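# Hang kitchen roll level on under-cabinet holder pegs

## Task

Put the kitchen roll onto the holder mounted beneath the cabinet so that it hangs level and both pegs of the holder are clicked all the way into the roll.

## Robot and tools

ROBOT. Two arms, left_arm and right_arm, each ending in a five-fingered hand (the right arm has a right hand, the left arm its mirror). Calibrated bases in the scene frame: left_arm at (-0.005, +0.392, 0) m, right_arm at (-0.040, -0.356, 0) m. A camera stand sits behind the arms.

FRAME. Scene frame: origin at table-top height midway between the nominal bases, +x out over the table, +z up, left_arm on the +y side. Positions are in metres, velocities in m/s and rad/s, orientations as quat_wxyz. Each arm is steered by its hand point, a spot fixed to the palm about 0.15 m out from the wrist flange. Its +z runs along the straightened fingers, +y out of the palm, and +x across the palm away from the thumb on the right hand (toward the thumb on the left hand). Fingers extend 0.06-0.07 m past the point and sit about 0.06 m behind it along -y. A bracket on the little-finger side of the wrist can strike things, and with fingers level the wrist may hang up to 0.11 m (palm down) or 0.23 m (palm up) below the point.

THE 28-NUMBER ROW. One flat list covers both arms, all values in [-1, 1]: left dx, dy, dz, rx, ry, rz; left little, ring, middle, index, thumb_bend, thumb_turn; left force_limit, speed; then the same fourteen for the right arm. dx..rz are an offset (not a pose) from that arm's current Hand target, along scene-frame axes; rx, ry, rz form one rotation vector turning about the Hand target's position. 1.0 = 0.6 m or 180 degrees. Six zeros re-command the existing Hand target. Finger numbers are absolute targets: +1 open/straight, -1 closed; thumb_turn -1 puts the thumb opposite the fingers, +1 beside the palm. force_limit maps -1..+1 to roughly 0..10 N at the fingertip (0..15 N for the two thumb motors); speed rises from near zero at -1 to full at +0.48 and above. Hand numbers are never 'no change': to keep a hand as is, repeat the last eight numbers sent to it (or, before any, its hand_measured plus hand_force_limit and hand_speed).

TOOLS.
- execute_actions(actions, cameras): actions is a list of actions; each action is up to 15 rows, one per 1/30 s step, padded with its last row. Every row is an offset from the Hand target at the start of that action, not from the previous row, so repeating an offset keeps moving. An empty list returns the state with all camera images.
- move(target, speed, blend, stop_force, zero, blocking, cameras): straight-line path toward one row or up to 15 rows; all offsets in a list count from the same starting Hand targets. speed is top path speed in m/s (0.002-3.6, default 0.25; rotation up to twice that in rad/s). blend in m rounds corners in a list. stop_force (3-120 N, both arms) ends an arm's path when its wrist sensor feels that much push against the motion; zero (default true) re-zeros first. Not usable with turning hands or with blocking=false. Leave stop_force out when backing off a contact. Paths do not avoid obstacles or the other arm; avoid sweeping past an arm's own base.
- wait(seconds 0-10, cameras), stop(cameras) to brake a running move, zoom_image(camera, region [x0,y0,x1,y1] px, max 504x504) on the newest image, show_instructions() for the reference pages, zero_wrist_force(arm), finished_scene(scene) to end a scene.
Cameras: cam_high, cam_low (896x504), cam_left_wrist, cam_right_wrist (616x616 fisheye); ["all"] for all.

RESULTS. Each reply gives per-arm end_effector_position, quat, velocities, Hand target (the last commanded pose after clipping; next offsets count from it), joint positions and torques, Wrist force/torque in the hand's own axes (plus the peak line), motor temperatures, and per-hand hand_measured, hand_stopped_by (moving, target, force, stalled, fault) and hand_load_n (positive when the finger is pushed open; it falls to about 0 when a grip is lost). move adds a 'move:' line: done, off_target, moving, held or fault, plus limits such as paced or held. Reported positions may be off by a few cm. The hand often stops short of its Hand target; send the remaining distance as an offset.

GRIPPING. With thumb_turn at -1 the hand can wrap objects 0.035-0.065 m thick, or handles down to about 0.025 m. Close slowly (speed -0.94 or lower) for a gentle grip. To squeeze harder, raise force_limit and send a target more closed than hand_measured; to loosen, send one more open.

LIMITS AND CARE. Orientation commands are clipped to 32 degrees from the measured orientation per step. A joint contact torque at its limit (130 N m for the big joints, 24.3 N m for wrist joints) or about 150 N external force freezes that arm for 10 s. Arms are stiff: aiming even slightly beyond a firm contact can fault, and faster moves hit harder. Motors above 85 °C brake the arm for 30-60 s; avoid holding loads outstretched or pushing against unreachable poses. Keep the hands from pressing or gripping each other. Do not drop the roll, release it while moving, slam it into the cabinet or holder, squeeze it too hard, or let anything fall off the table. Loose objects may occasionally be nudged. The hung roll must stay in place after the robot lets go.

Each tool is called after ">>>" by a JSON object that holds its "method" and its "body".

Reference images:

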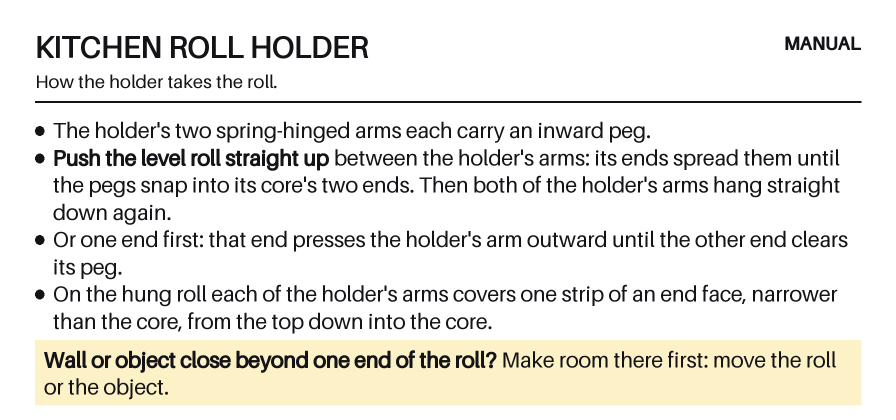

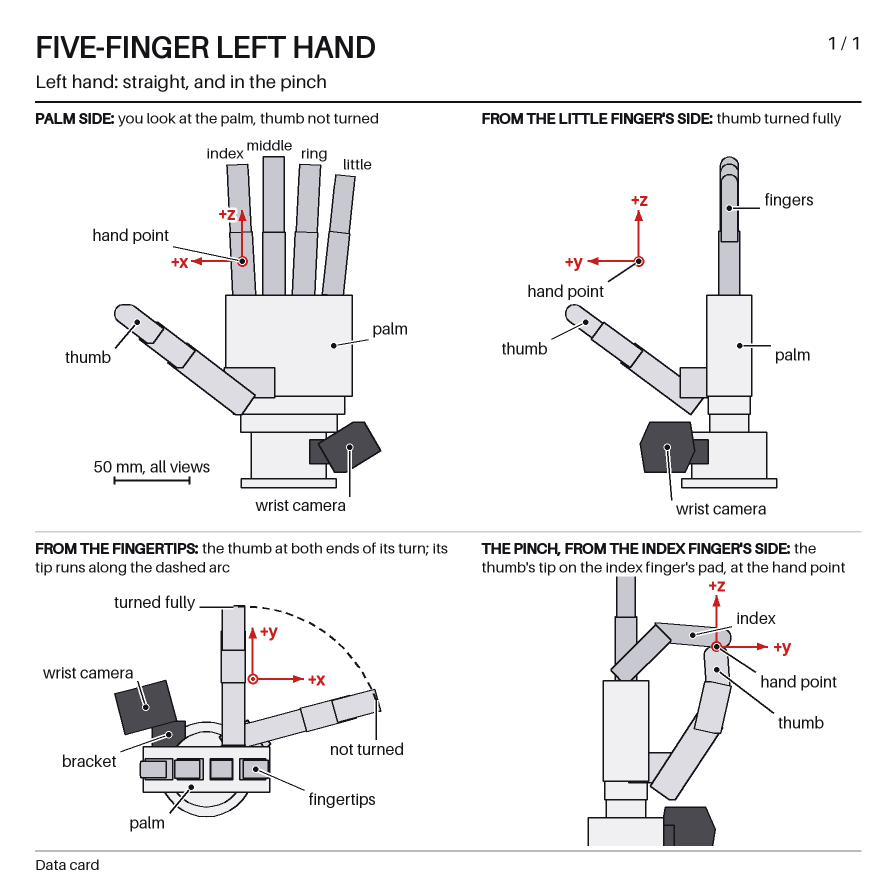

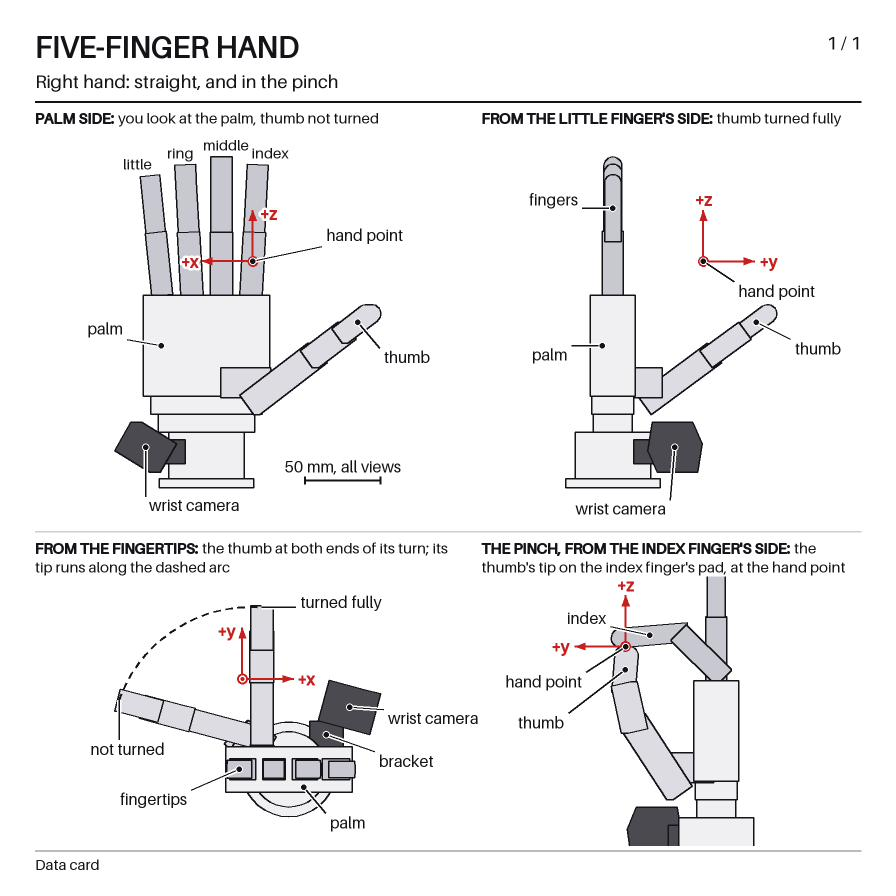

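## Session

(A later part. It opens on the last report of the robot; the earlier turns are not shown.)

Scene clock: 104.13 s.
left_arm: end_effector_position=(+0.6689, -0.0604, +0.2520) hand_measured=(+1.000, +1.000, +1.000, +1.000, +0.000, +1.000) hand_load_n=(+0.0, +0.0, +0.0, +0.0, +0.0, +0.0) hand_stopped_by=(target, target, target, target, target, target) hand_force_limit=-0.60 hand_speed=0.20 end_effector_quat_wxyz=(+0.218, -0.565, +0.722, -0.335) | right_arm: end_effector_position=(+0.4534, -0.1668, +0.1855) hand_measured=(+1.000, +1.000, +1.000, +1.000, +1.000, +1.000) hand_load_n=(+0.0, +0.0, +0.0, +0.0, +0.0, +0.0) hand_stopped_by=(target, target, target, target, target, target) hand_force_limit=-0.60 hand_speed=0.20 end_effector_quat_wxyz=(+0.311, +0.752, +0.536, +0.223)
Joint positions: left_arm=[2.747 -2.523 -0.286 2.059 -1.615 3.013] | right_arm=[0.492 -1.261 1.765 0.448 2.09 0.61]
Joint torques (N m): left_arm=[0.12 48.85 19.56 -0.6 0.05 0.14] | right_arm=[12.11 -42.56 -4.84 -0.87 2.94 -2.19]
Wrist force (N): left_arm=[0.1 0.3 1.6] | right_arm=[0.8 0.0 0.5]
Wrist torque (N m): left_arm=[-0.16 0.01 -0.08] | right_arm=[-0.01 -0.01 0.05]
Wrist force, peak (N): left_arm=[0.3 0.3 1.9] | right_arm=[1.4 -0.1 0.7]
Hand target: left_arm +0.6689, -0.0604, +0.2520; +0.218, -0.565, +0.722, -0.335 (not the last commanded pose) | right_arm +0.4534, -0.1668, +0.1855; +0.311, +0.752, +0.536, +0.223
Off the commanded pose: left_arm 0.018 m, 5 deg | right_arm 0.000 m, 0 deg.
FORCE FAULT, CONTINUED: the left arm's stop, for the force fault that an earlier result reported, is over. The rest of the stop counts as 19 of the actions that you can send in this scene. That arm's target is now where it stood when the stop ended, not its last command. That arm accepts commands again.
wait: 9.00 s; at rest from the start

>>> {"method": "move", "body": {"target": [[-0.2,0.05,0,0,0,0,1,1,1,1,0,1,-0.6,0.2,-0.012,0.08,-0.06,0,0,0,1,1,1,1,1,1,-0.6,0.2],[-0.201,-0.0768,-0.0983,0.0226,0.0044,-0.0208,1,1,1,1,0,1,-0.6,0.2,-0.012,0.1593,-0.1492,0,0,0,1,1,1,1,1,1,-0.6,0.2]], "cameras": ["all"], "speed": 0.2, "blend": 0.03}}

Scene clock: 110.00 s.
left_arm: end_effector_position=(+0.5483, -0.1065, +0.1930) hand_measured=(+1.000, +1.000, +1.000, +1.000, +0.000, +1.000) hand_load_n=(+0.0, +0.0, +0.0, +0.0, +0.0, +0.0) hand_stopped_by=(target, target, target, target, target, target) hand_force_limit=-0.60 hand_speed=0.20 end_effector_quat_wxyz=(+0.222, -0.535, +0.753, -0.312) | right_arm: end_effector_position=(+0.4462, -0.0712, +0.0960) hand_measured=(+1.000, +1.000, +1.000, +1.000, +1.000, +1.000) hand_load_n=(+0.0, +0.0, +0.0, +0.0, +0.0, +0.0) hand_stopped_by=(target, target, target, target, target, target) hand_force_limit=-0.60 hand_speed=0.20 end_effector_quat_wxyz=(+0.311, +0.752, +0.536, +0.223)
Joint positions: left_arm=[2.588 -2.268 -0.889 2.361 -1.722 2.988] | right_arm=[0.692 -0.981 1.628 0.414 2.197 0.811]
Joint torques (N m): left_arm=[-10.54 31.55 29.65 -3.17 -2.71 -2.44] | right_arm=[12.07 -34.97 -25.76 3.8 3.09 2.47]
Wrist force (N): left_arm=[0.1 0.4 1.3] | right_arm=[1.0 -0.1 0.7]
Wrist torque (N m): left_arm=[-0.14 0.01 -0.09] | right_arm=[-0.03 -0.06 -0.07]
Wrist force, peak (N): left_arm=[0.2 0.3 2.6] | right_arm=[1.1 -0.6 0.9]
Hand target: left_arm +0.5483, -0.1065, +0.1930; +0.222, -0.535, +0.753, -0.312 | right_arm +0.4462, -0.0712, +0.0959; +0.311, +0.752, +0.536, +0.223
Off the commanded pose: left_arm 0.000 m, 0 deg | right_arm 0.000 m, 0 deg.
move: done
camera_calibration:
cam_left_wrist: T_world_to_cam=[[0.537212, -0.534468, 0.652493, -0.471639], [-0.794833, -0.579639, 0.179611, 0.335735], [0.282214, -0.615112, -0.736201, 0.0348584], [0, 0, 0, 1]] pos_world=[0.510386, -0.0360293, 0.273103]
cam_right_wrist: T_world_to_cam=[[0.736745, 0.0425915, 0.674827, -0.395301], [-0.433606, -0.736035, 0.519845, 0.0958053], [0.518838, -0.675602, -0.523802, -0.114663], [0, 0, 0, 1]] pos_world=[0.39227, 0.00988587, 0.156896]

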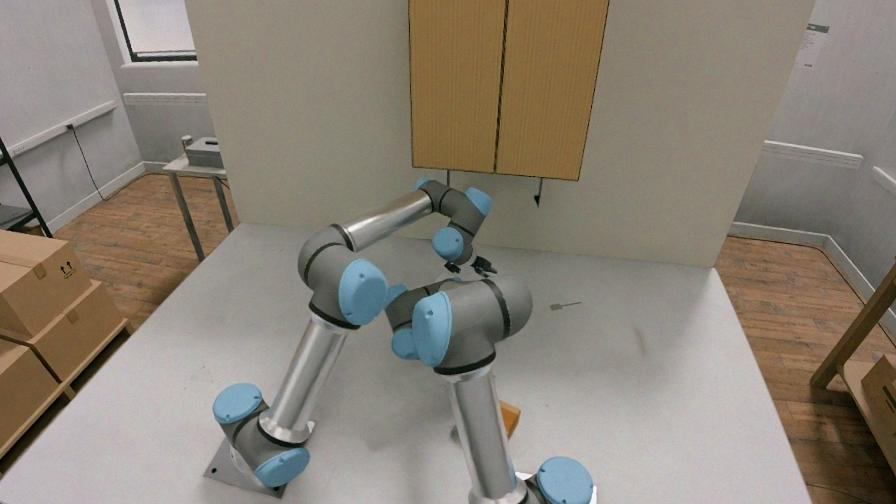

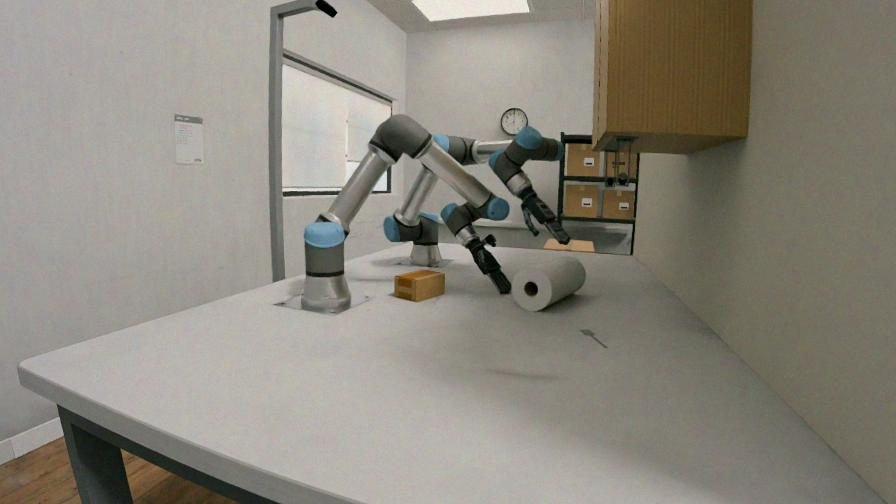

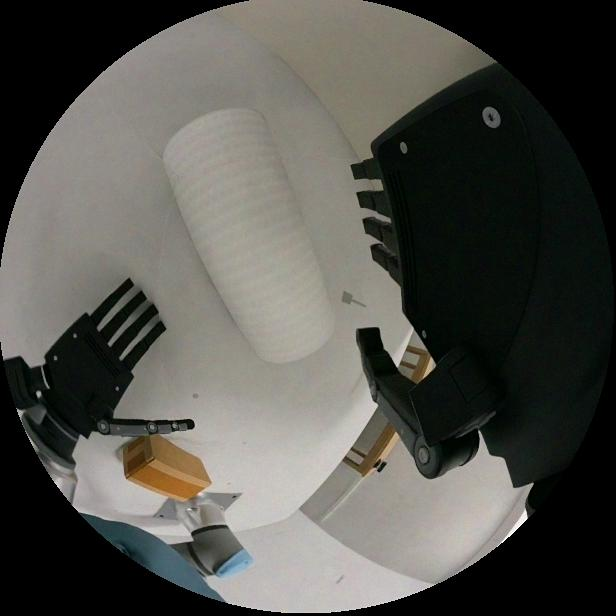

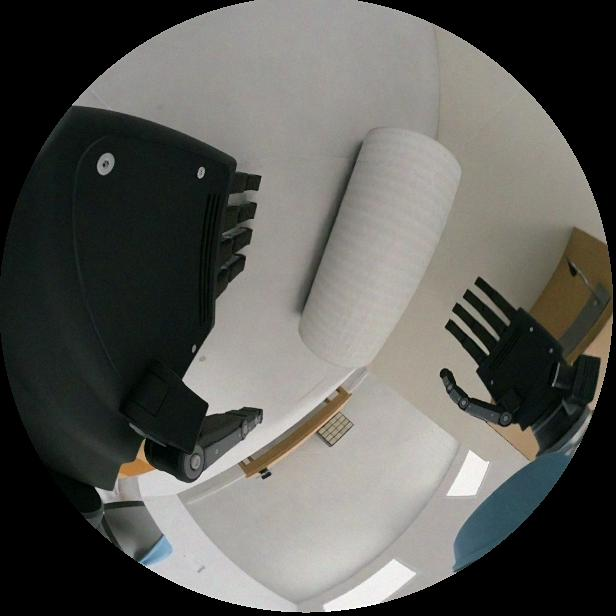

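>>> {"method": "move", "body": {"target": [[0.095,-0.0375,-0.0833,0,0,0,1,1,1,1,-1,1,-0.6,0.2,0,0,0,0,0,0,1,1,1,1,1,1,-0.6,0.2],[0.185,-0.077,-0.2167,0,0,0,1,1,1,1,-1,1,-0.6,0.2,0,0,0,0,0,0,1,1,1,1,1,1,-0.6,0.2]], "cameras": ["cam_high","cam_low","cam_left_wrist"], "speed": 0.12, "blend": 0.01}}

>>> {"method": "zoom_image", "body": {"camera": "cam_low", "region": [460, 180, 620, 330]}}

Scene clock: 114.70 s.
left_arm: end_effector_position=(+0.6371, -0.1426, +0.0942) hand_measured=(+1.000, +1.000, +1.000, +1.000, -1.000, +1.000) hand_load_n=(-0.5, +0.0, +0.0, +0.0, +0.0, +0.0) hand_stopped_by=(target, target, target, target, target, target) hand_force_limit=-0.60 hand_speed=0.20 end_effector_quat_wxyz=(+0.222, -0.535, +0.753, -0.313) | right_arm: end_effector_position=(+0.4462, -0.0712, +0.0959) hand_measured=(+1.000, +1.000, +1.000, +1.000, +1.000, +1.000) hand_load_n=(+0.0, +0.0, +0.0, +0.0, +0.0, +0.0) hand_stopped_by=(target, target, target, target, target, target) hand_force_limit=-0.60 hand_speed=0.20 end_effector_quat_wxyz=(+0.311, +0.752, +0.536, +0.223)
Joint positions: left_arm=[2.611 -2.598 -0.54 2.347 -1.705 3.005] | right_arm=[0.693 -0.98 1.628 0.414 2.197 0.811]
Joint torques (N m): left_arm=[-11.84 63.32 9.01 1.78 -2.67 -2.29] | right_arm=[11.81 -34.41 -26.44 3.76 3.06 2.5]
Wrist force (N): left_arm=[0.1 0.3 1.2] | right_arm=[0.7 0.1 0.7]
Wrist torque (N m): left_arm=[-0.15 0.00 -0.16] | right_arm=[-0.01 -0.02 -0.08]
Wrist force, peak (N): left_arm=[0.3 2.5 5.3] | right_arm=[1.0 0.3 1.2]
Hand target: left_arm +0.6370, -0.1426, +0.0943; +0.222, -0.535, +0.753, -0.313 (not the last commanded pose) | right_arm +0.4462, -0.0712, +0.0959; +0.311, +0.752, +0.536, +0.223
Off the commanded pose: left_arm 0.040 m, 0 deg | right_arm 0.000 m, 0 deg.
move: held (left_arm; a check stopped the path); path passed 1 of 2 targets; limits=held
pose unreachable (left arm): on one or more control steps of this call, first in action 0 (counted from 0), this arm could not follow its commanded pose, so it was not sent that pose on those steps. It may still have moved: this result reports where it is.
cause: moving toward the commanded pose would bring a part of the arm too close to another arm (a part of this arm just beyond joint 2 (shoulder lift) and a part of the right arm just beyond its joint 4 (wrist 1), 24 mm apart when this arm was first held).
camera_calibration:
cam_left_wrist: T_world_to_cam=[[0.535795, -0.533749, 0.654244, -0.473347], [-0.795361, -0.579138, 0.178886, 0.403533], [0.283418, -0.616206, -0.734822, -0.0861414], [0, 0, 0, 1]] pos_world=[0.598985, -0.0720283, 0.1742]
Images, in order (width x height): cam_high 896x504, cam_low 896x504, cam_left_wrist 616x616.

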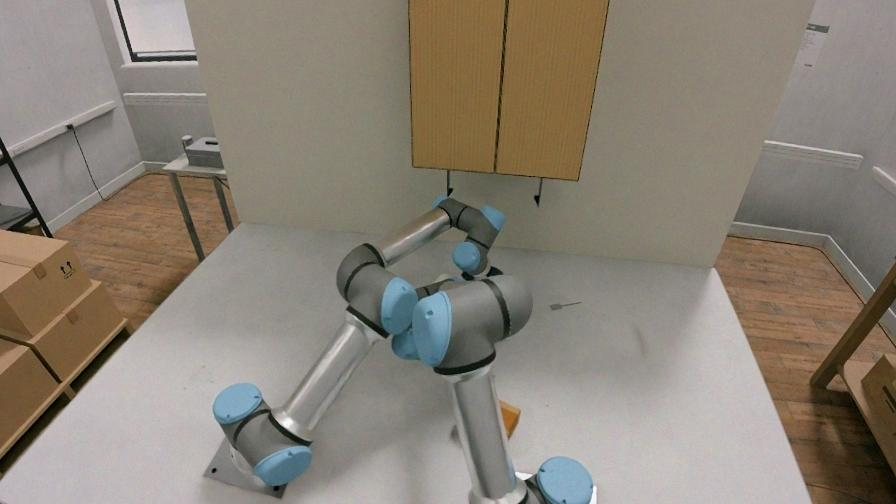

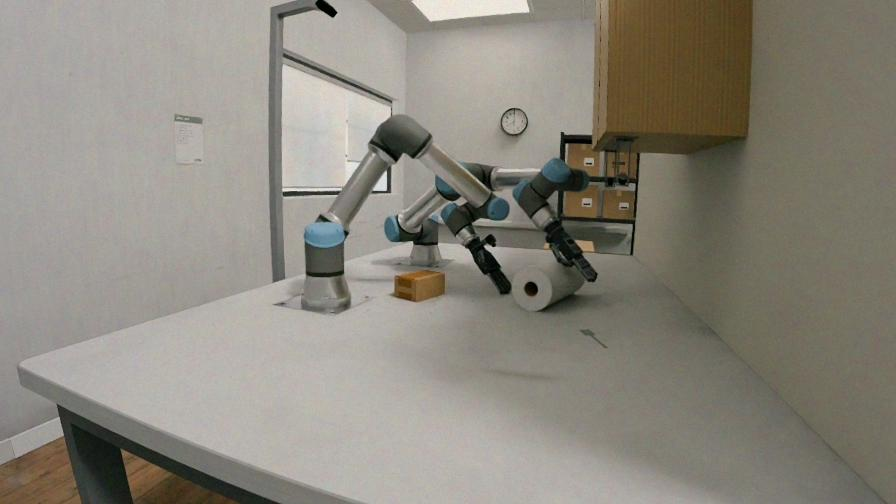

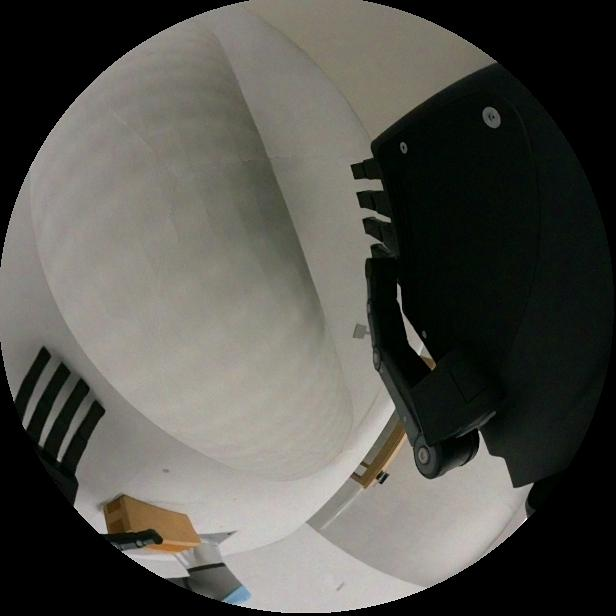

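Scaled by 3.150.

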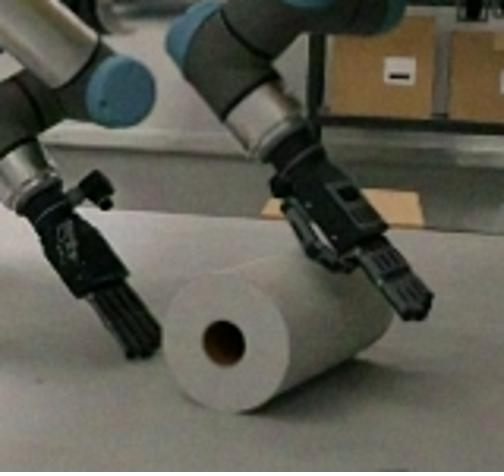

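>>> {"method": "move", "body": {"target": [0,0,0,0,0,0,1,1,1,1,-1,1,-0.6,0.2,0.138,-0.0468,0.007,0,0,0,1,1,1,1,1,1,-0.6,0.2], "cameras": ["cam_high","cam_low","cam_right_wrist"], "speed": 0.12}}

Scene clock: 118.17 s.
left_arm: end_effector_position=(+0.6370, -0.1426, +0.0943) hand_measured=(+1.000, +1.000, +1.000, +1.000, -1.000, +1.000) hand_load_n=(+0.0, +0.0, +0.0, +0.0, +0.0, +0.0) hand_stopped_by=(target, target, target, target, target, target) hand_force_limit=-0.60 hand_speed=0.20 end_effector_quat_wxyz=(+0.222, -0.535, +0.753, -0.313) | right_arm: end_effector_position=(+0.4577, -0.0752, +0.0966) hand_measured=(+1.000, +1.000, +1.000, +1.000, +1.000, +1.000) hand_load_n=(+0.0, +0.0, +0.0, +0.0, +0.0, +0.0) hand_stopped_by=(target, target, target, target, target, target) hand_force_limit=-0.60 hand_speed=0.20 end_effector_quat_wxyz=(+0.311, +0.752, +0.536, +0.223)
Joint positions: left_arm=[2.611 -2.598 -0.54 2.347 -1.705 3.005] | right_arm=[0.671 -0.977 1.615 0.409 2.187 0.788]
Joint torques (N m): left_arm=[-11.31 63.92 8.86 1.87 -2.55 -2.25] | right_arm=[11.58 -53.17 -4.16 3.77 3.03 2.3]
Wrist force (N): left_arm=[0.0 0.4 1.5] | right_arm=[1.0 0.0 0.7]
Wrist torque (N m): left_arm=[-0.15 0.04 -0.17] | right_arm=[-0.04 -0.06 -0.07]
Wrist force, peak (N): left_arm=[0.2 0.2 1.7] | right_arm=[0.9 2.4 2.9]
Hand target: left_arm +0.6370, -0.1426, +0.0943; +0.222, -0.535, +0.753, -0.313 | right_arm +0.4576, -0.0752, +0.0966; +0.311, +0.752, +0.536, +0.223 (not the last commanded pose)
Off the commanded pose: left_arm 0.000 m, 0 deg | right_arm 0.075 m, 0 deg.
move: held (right_arm; a check stopped the path); limits=held
pose unreachable (right arm): on one or more control steps of this call, first in action 0 (counted from 0), this arm could not follow its commanded pose, so it was not sent that pose on those steps. It may still have moved: this result reports where it is.
cause: moving toward the commanded pose would bring a part of the arm too close to another arm (a part of this arm just beyond joint 3 (elbow) and a part of the left arm just beyond its joint 5 (wrist 2), along the way the arms are being sent, or toward where that arm still pushes).
camera_calibration:
cam_right_wrist: T_world_to_cam=[[0.736656, 0.0424258, 0.674936, -0.403992], [-0.433854, -0.735929, 0.519787, 0.0977177], [0.518758, -0.675728, -0.52372, -0.12293], [0, 0, 0, 1]] pos_world=[0.403769, 0.00598573, 0.157496]
Images, in order (width x height): cam_high 896x504, cam_low 896x504, cam_right_wrist 616x616.

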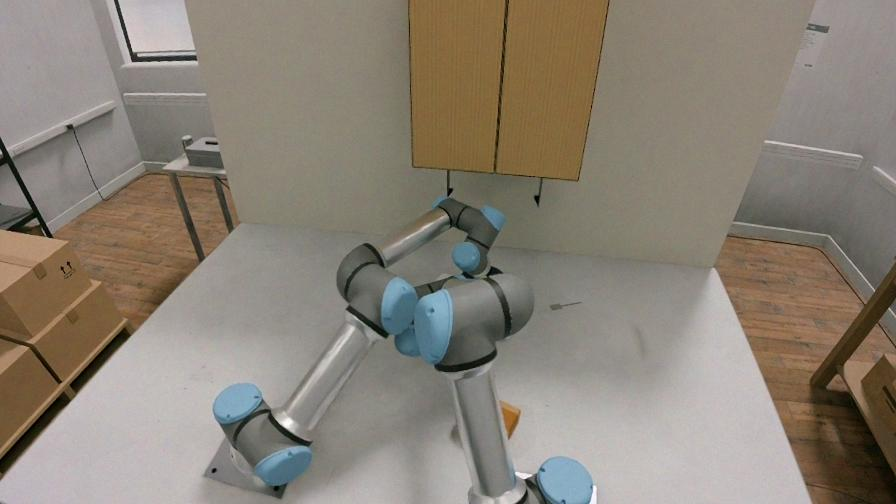

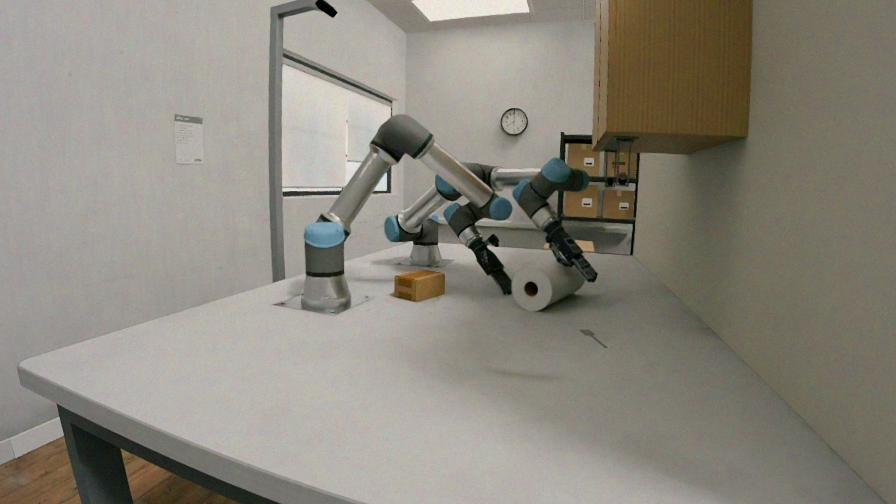

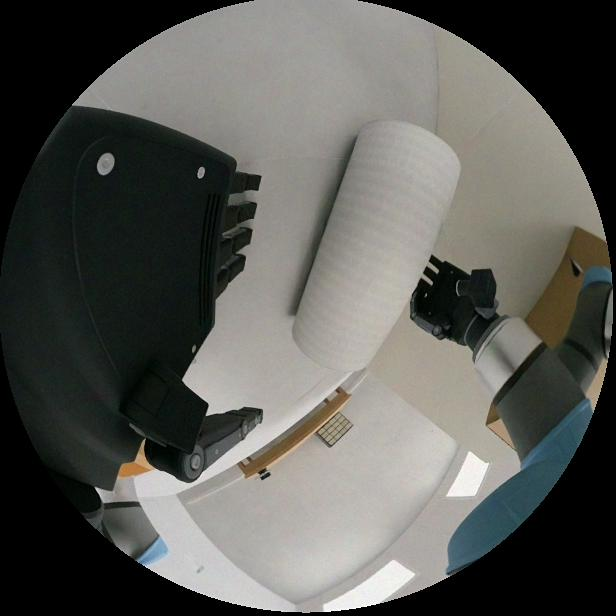

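>>> {"method": "move", "body": {"target": [0,0,0,0,0,0,1,1,1,1,-1,1,-0.6,0.2,-0.08,-0.25,0.15,0,0,0.1067,1,1,1,1,1,1,-0.6,0.2], "speed": 0.2}}

>>> {"method": "move", "body": {"target": [[0.0493,0.1417,0,0,0,0,1,1,1,1,-1,1,-0.6,0.2,0,0,0,0,0,0,1,1,1,1,1,1,-0.6,0.2],[0.0867,0.1243,-0.0522,0,0,0,1,1,1,1,-1,1,-0.6,0.2,0,0,0,0,0,0,1,1,1,1,1,1,-0.6,0.2]], "cameras": ["cam_high","cam_low","cam_left_wrist"], "speed": 0.12, "blend": 0.01}}

Scene clock: 126.37 s.
left_arm: end_effector_position=(+0.6370, -0.1426, +0.0943) hand_measured=(+1.000, +1.000, +1.000, +1.000, -1.000, +1.000) hand_load_n=(+0.0, +0.0, +0.0, -0.5, +0.0, +0.0) hand_stopped_by=(target, target, target, target, target, target) hand_force_limit=-0.60 hand_speed=0.20 end_effector_quat_wxyz=(+0.222, -0.535, +0.753, -0.313) | right_arm: end_effector_position=(+0.4096, -0.2251, +0.1866) hand_measured=(+1.000, +1.000, +1.000, +1.000, +1.000, +1.000) hand_load_n=(+0.0, +0.0, +0.0, +0.0, +0.0, +0.0) hand_stopped_by=(target, target, target, target, target, target) hand_force_limit=-0.60 hand_speed=0.20 end_effector_quat_wxyz=(+0.270, +0.652, +0.654, +0.271)
Joint positions: left_arm=[2.611 -2.598 -0.541 2.347 -1.705 3.005] | right_arm=[0.16 -1.624 2.146 0.266 1.649 0.08]
Joint torques (N m): left_arm=[-8.97 64.09 9.24 1.7 -1.48 -1.99] | right_arm=[-12.86 -26.04 -5.11 2.9 -2.47 -2.28]
Wrist force (N): left_arm=[0.0 0.5 1.4] | right_arm=[0.7 -0.2 0.7]
Wrist torque (N m): left_arm=[-0.14 0.03 -0.17] | right_arm=[-0.05 0.02 0.04]
Wrist force, peak (N): left_arm=[0.1 0.4 1.8] | right_arm=[1.5 0.3 1.2]
Hand target: left_arm +0.6370, -0.1426, +0.0943; +0.222, -0.535, +0.753, -0.313 | right_arm +0.4096, -0.2252, +0.1866; +0.270, +0.652, +0.654, +0.271
Off the commanded pose: left_arm 0.000 m, 0 deg | right_arm 0.000 m, 0 deg.
move: done

Scene clock: 128.13 s.
left_arm: end_effector_position=(+0.6890, -0.0680, +0.0630) hand_measured=(+1.000, +1.000, +1.000, +1.000, -1.000, +1.000) hand_load_n=(+0.0, +0.0, +0.0, -0.5, +0.0, +0.0) hand_stopped_by=(target, target, target, target, target, target) hand_force_limit=-0.60 hand_speed=0.20 end_effector_quat_wxyz=(+0.222, -0.535, +0.753, -0.314) | right_arm: end_effector_position=(+0.4096, -0.2252, +0.1866) hand_measured=(+1.000, +1.000, +1.000, +1.000, +1.000, +1.000) hand_load_n=(+0.0, +0.0, +0.0, +0.0, +0.0, +0.0) hand_stopped_by=(target, target, target, target, target, target) hand_force_limit=-0.60 hand_speed=0.20 end_effector_quat_wxyz=(+0.270, +0.652, +0.654, +0.271)
Joint positions: left_arm=[2.742 -2.583 -0.648 2.447 -1.612 3.098] | right_arm=[0.16 -1.624 2.146 0.266 1.649 0.08]
Joint torques (N m): left_arm=[9.66 40.85 29.08 -3.25 0.35 2.31] | right_arm=[-13.37 -26.73 -5.22 3.02 -2.23 -2.24]
Wrist force (N): left_arm=[0.0 0.4 1.4] | right_arm=[0.7 -0.4 0.6]
Wrist torque (N m): left_arm=[-0.15 0.03 -0.16] | right_arm=[-0.08 0.01 0.04]
Wrist force, peak (N): left_arm=[0.0 0.6 2.2] | right_arm=[1.1 -0.1 1.0]
Hand target: left_arm +0.6891, -0.0680, +0.0630; +0.222, -0.535, +0.753, -0.313 | right_arm +0.4096, -0.2252, +0.1866; +0.270, +0.652, +0.654, +0.271
Off the commanded pose: left_arm 0.000 m, 0 deg | right_arm 0.000 m, 0 deg.
move: done
camera_calibration:
cam_left_wrist: T_world_to_cam=[[0.535779, -0.533718, 0.654283, -0.440908], [-0.795378, -0.579101, 0.178929, 0.4937], [0.283399, -0.616269, -0.734777, -0.0779043], [0, 0, 0, 1]] pos_world=[0.650985, 0.00257178, 0.1429]
Images, in order (width x height): cam_high 896x504, cam_low 896x504, cam_left_wrist 616x616.

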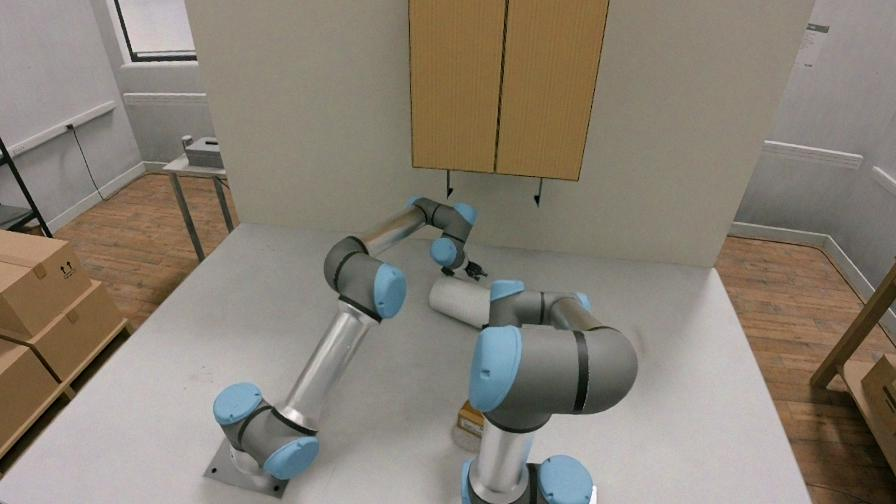

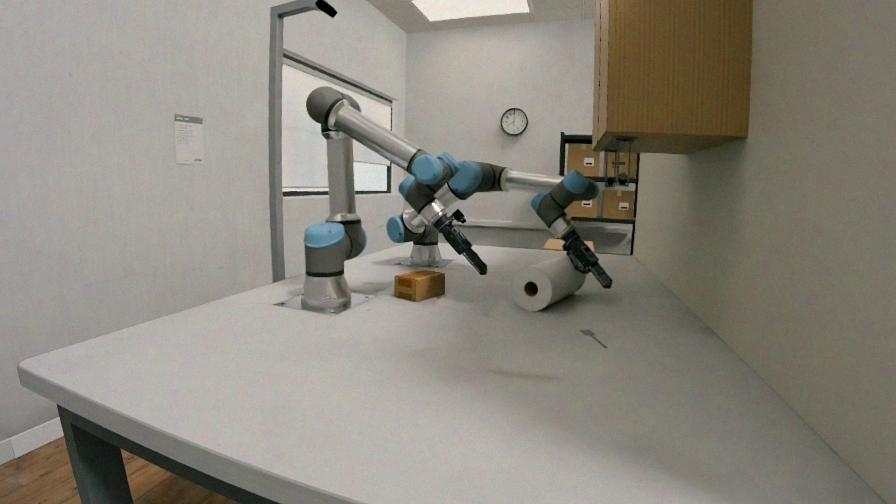

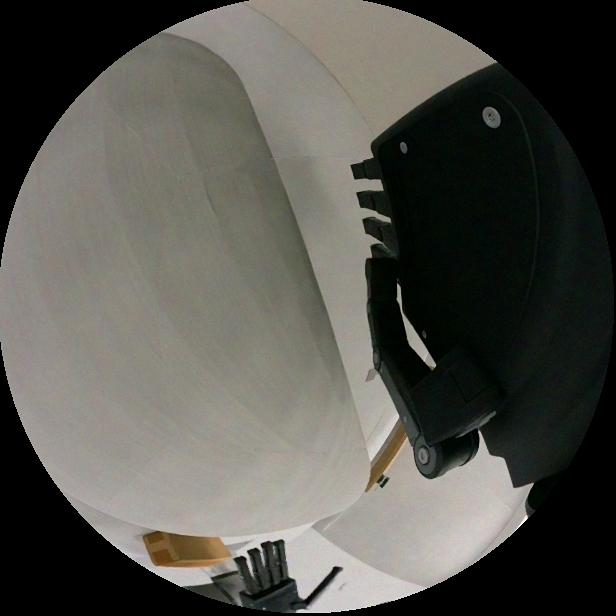

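>>> {"method": "move", "body": {"target": [0,0,-0.03,0,0,0,0,0,0,0,-1,1,-0.3,-0.3,0,0,0,0,0,0,1,1,1,1,1,1,-0.6,0.2], "cameras": ["cam_low","cam_left_wrist"], "speed": 0.05}}

>>> {"method": "zoom_image", "body": {"camera": "cam_low", "region": [500, 180, 660, 330]}}

Scene clock: 129.93 s.
left_arm: end_effector_position=(+0.6891, -0.0680, +0.0451) hand_measured=(+0.000, +0.000, +0.000, +0.000, -1.000, +1.000) hand_load_n=(+0.0, +0.0, +1.0, +0.0, -1.5, +0.0) hand_stopped_by=(target, target, target, target, target, target) hand_force_limit=-0.30 hand_speed=-0.30 end_effector_quat_wxyz=(+0.222, -0.535, +0.753, -0.313) | right_arm: end_effector_position=(+0.4096, -0.2252, +0.1866) hand_measured=(+1.000, +1.000, +1.000, +1.000, +1.000, +1.000) hand_load_n=(+0.0, +0.0, +0.0, +0.5, +0.0, +0.0) hand_stopped_by=(target, target, target, target, target, target) hand_force_limit=-0.60 hand_speed=0.20 end_effector_quat_wxyz=(+0.270, +0.652, +0.654, +0.271)
Joint positions: left_arm=[2.742 -2.591 -0.679 2.486 -1.612 3.099] | right_arm=[0.16 -1.624 2.146 0.266 1.649 0.08]
Joint torques (N m): left_arm=[-3.83 38.54 7.83 1.78 -0.8 2.06] | right_arm=[-13.79 -26.58 -5.69 2.94 -2.27 -2.22]
Wrist force (N): left_arm=[0.5 -1.9 0.0] | right_arm=[0.7 -0.1 0.9]
Wrist torque (N m): left_arm=[-0.37 -0.11 -0.03] | right_arm=[-0.06 0.00 0.05]
Wrist force, peak (N): left_arm=[0.3 -2.1 -0.2] | right_arm=[1.0 0.0 1.0]
Hand target: left_arm +0.6891, -0.0680, +0.0450; +0.222, -0.535, +0.753, -0.313 | right_arm +0.4096, -0.2252, +0.1866; +0.270, +0.652, +0.654, +0.271
Off the commanded pose: left_arm 0.000 m, 0 deg | right_arm 0.000 m, 0 deg.
move: done
camera_calibration:
cam_left_wrist: T_world_to_cam=[[0.535836, -0.533718, 0.654236, -0.429228], [-0.795332, -0.579166, 0.178921, 0.496874], [0.283418, -0.616207, -0.734822, -0.0910634], [0, 0, 0, 1]] pos_world=[0.650985, 0.0025717, 0.125]
Images, in order (width x height): cam_low 896x504, cam_left_wrist 616x616.

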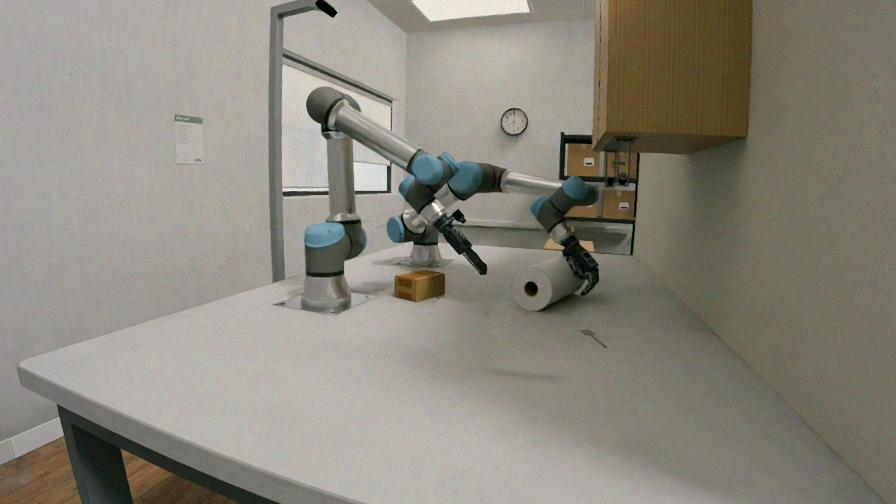

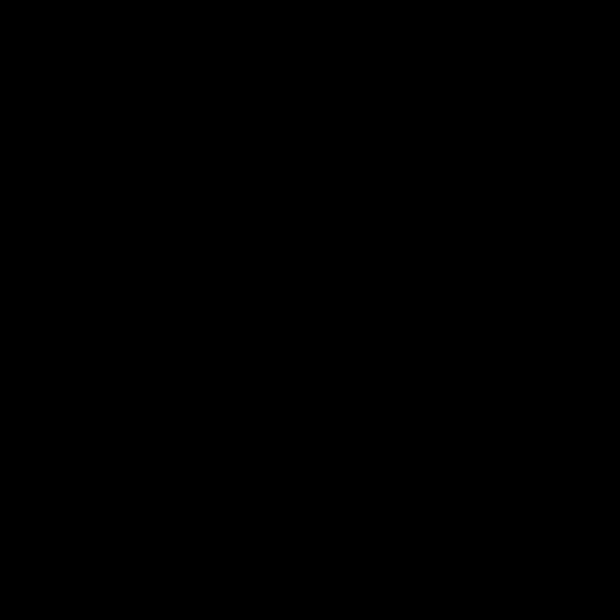

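Scaled by 3.150.

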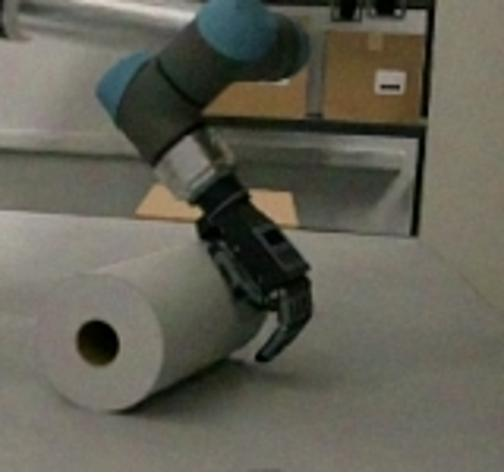

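>>> {"method": "move", "body": {"target": [0,0,0.03,0,0,0,0,0,0,0,-1,1,-0.3,-0.3,0,0,0,0,0,0,1,1,1,1,1,1,-0.6,0.2], "speed": 0.05}}

>>> {"method": "move", "body": {"target": [-0.15,0.02,0,0,0,0.08,0,0,0,0,-1,1,-0.3,-0.3,0,0,0,0,0,0,1,1,1,1,1,1,-0.6,0.2], "cameras": ["cam_high","cam_low","cam_left_wrist","cam_right_wrist"], "speed": 0.06, "stop_force": 15}}

Scene clock: 132.03 s.
left_arm: end_effector_position=(+0.6891, -0.0680, +0.0629) hand_measured=(+0.000, +0.000, +0.000, +0.000, -1.000, +1.000) hand_load_n=(+0.0, +0.0, +1.0, +0.0, -2.0, +0.0) hand_stopped_by=(target, target, target, target, target, target) hand_force_limit=-0.30 hand_speed=-0.30 end_effector_quat_wxyz=(+0.222, -0.535, +0.753, -0.313) | right_arm: end_effector_position=(+0.4096, -0.2252, +0.1866) hand_measured=(+1.000, +1.000, +1.000, +1.000, +1.000, +1.000) hand_load_n=(+0.0, +0.0, -0.5, +0.0, +0.0, +0.0) hand_stopped_by=(target, target, target, target, target, target) hand_force_limit=-0.60 hand_speed=0.20 end_effector_quat_wxyz=(+0.270, +0.652, +0.654, +0.271)
Joint positions: left_arm=[2.742 -2.583 -0.648 2.448 -1.612 3.099] | right_arm=[0.16 -1.624 2.146 0.266 1.649 0.08]
Joint torques (N m): left_arm=[-5.62 63.32 28.43 -3.1 2.2 -0.27] | right_arm=[-13.23 -26.66 -5.27 2.86 -2.26 -2.14]
Wrist force (N): left_arm=[0.0 0.6 1.6] | right_arm=[0.7 0.0 0.8]
Wrist torque (N m): left_arm=[-0.14 0.04 -0.16] | right_arm=[-0.03 0.01 0.04]
Wrist force, peak (N): left_arm=[0.6 -2.1 -0.3] | right_arm=[0.7 0.2 1.1]
Hand target: left_arm +0.6891, -0.0680, +0.0630; +0.222, -0.535, +0.753, -0.313 | right_arm +0.4096, -0.2252, +0.1866; +0.270, +0.652, +0.654, +0.271
Off the commanded pose: left_arm 0.000 m, 0 deg | right_arm 0.000 m, 0 deg.
move: done

Scene clock: 135.23 s.
left_arm: end_effector_position=(+0.5991, -0.0560, +0.0630) hand_measured=(+0.000, +0.000, +0.000, +0.000, -1.000, +1.000) hand_load_n=(+0.0, +0.0, +1.0, +0.0, -2.0, +0.0) hand_stopped_by=(target, target, target, target, target, target) hand_force_limit=-0.30 hand_speed=-0.30 end_effector_quat_wxyz=(+0.259, -0.625, +0.680, -0.283) | right_arm: end_effector_position=(+0.4096, -0.2252, +0.1866) hand_measured=(+1.000, +1.000, +1.000, +1.000, +1.000, +1.000) hand_load_n=(+0.0, +0.0, +0.0, +0.0, +0.0, +0.0) hand_stopped_by=(target, target, target, target, target, target) hand_force_limit=-0.60 hand_speed=0.20 end_effector_quat_wxyz=(+0.270, +0.652, +0.654, +0.271)
Joint positions: left_arm=[2.645 -2.369 -1.056 2.6 -1.855 2.845] | right_arm=[0.16 -1.624 2.146 0.266 1.649 0.08]
Joint torques (N m): left_arm=[-12.02 57.32 8.2 1.73 -2.9 -2.31] | right_arm=[-13.93 -25.99 -5.49 2.72 -2.14 -2.2]
Wrist force (N): left_arm=[0.2 0.7 1.6] | right_arm=[0.9 0.0 0.7]
Wrist torque (N m): left_arm=[-0.11 0.00 -0.09] | right_arm=[-0.03 -0.03 0.06]
Wrist force, peak (N): left_arm=[-0.1 0.3 2.0] | right_arm=[1.1 0.1 1.0]
Hand target: left_arm +0.5991, -0.0560, +0.0630; -0.259, +0.625, -0.680, +0.283 | right_arm +0.4096, -0.2252, +0.1866; +0.270, +0.652, +0.654, +0.271
Off the commanded pose: left_arm 0.000 m, 0 deg | right_arm 0.000 m, 0 deg.
move: done
camera_calibration:
cam_left_wrist: T_world_to_cam=[[0.651707, -0.383685, 0.654265, -0.447343], [-0.626324, -0.758755, 0.178913, 0.317725], [0.42778, -0.526381, -0.734797, -0.126479], [0, 0, 0, 1]] pos_world=[0.544641, 0.00286024, 0.1429]
cam_right_wrist: T_world_to_cam=[[0.681676, 0.282491, 0.67492, -0.346385], [-0.167549, -0.837673, 0.519838, -0.212261], [0.712212, -0.467443, -0.52369, -0.184514], [0, 0, 0, 1]] pos_world=[0.331971, -0.166204, 0.247496]

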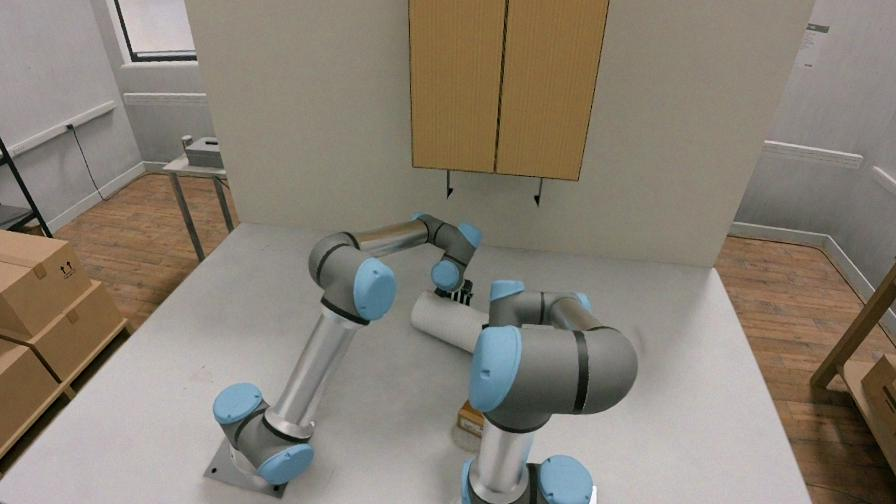

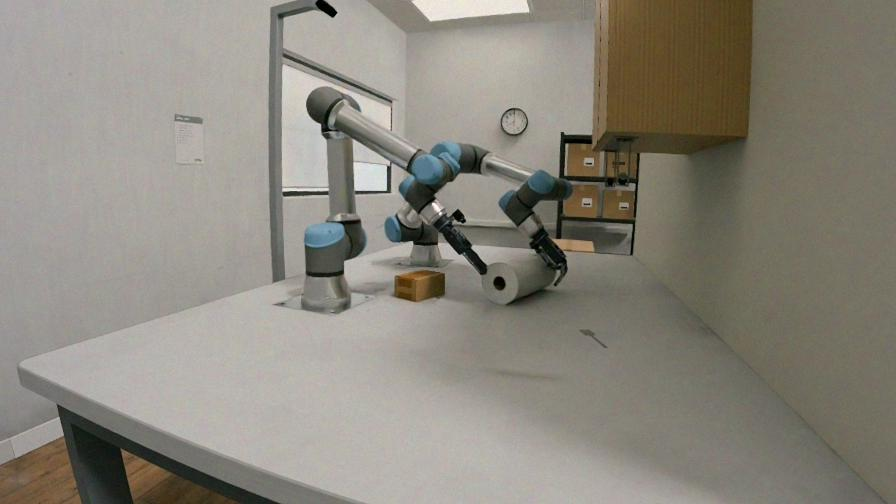

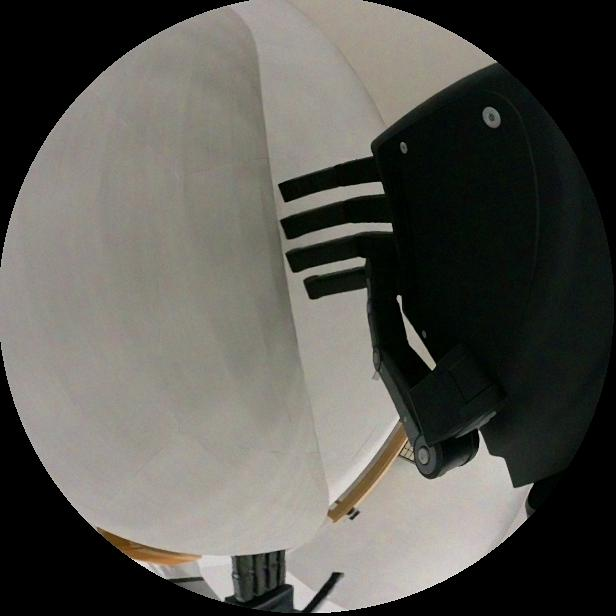

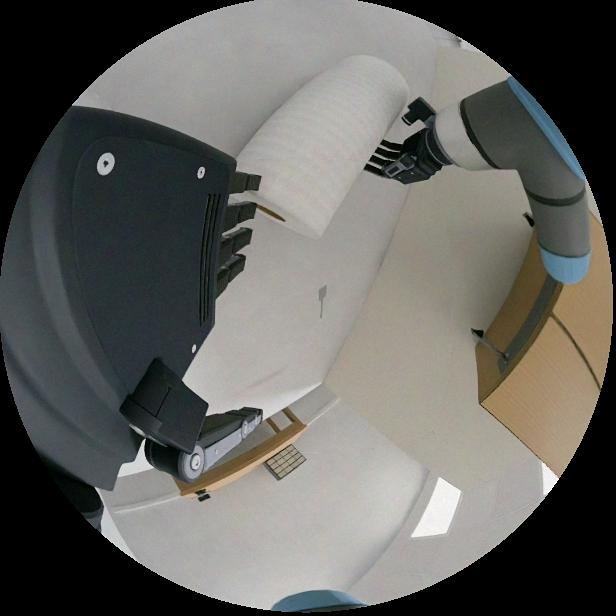

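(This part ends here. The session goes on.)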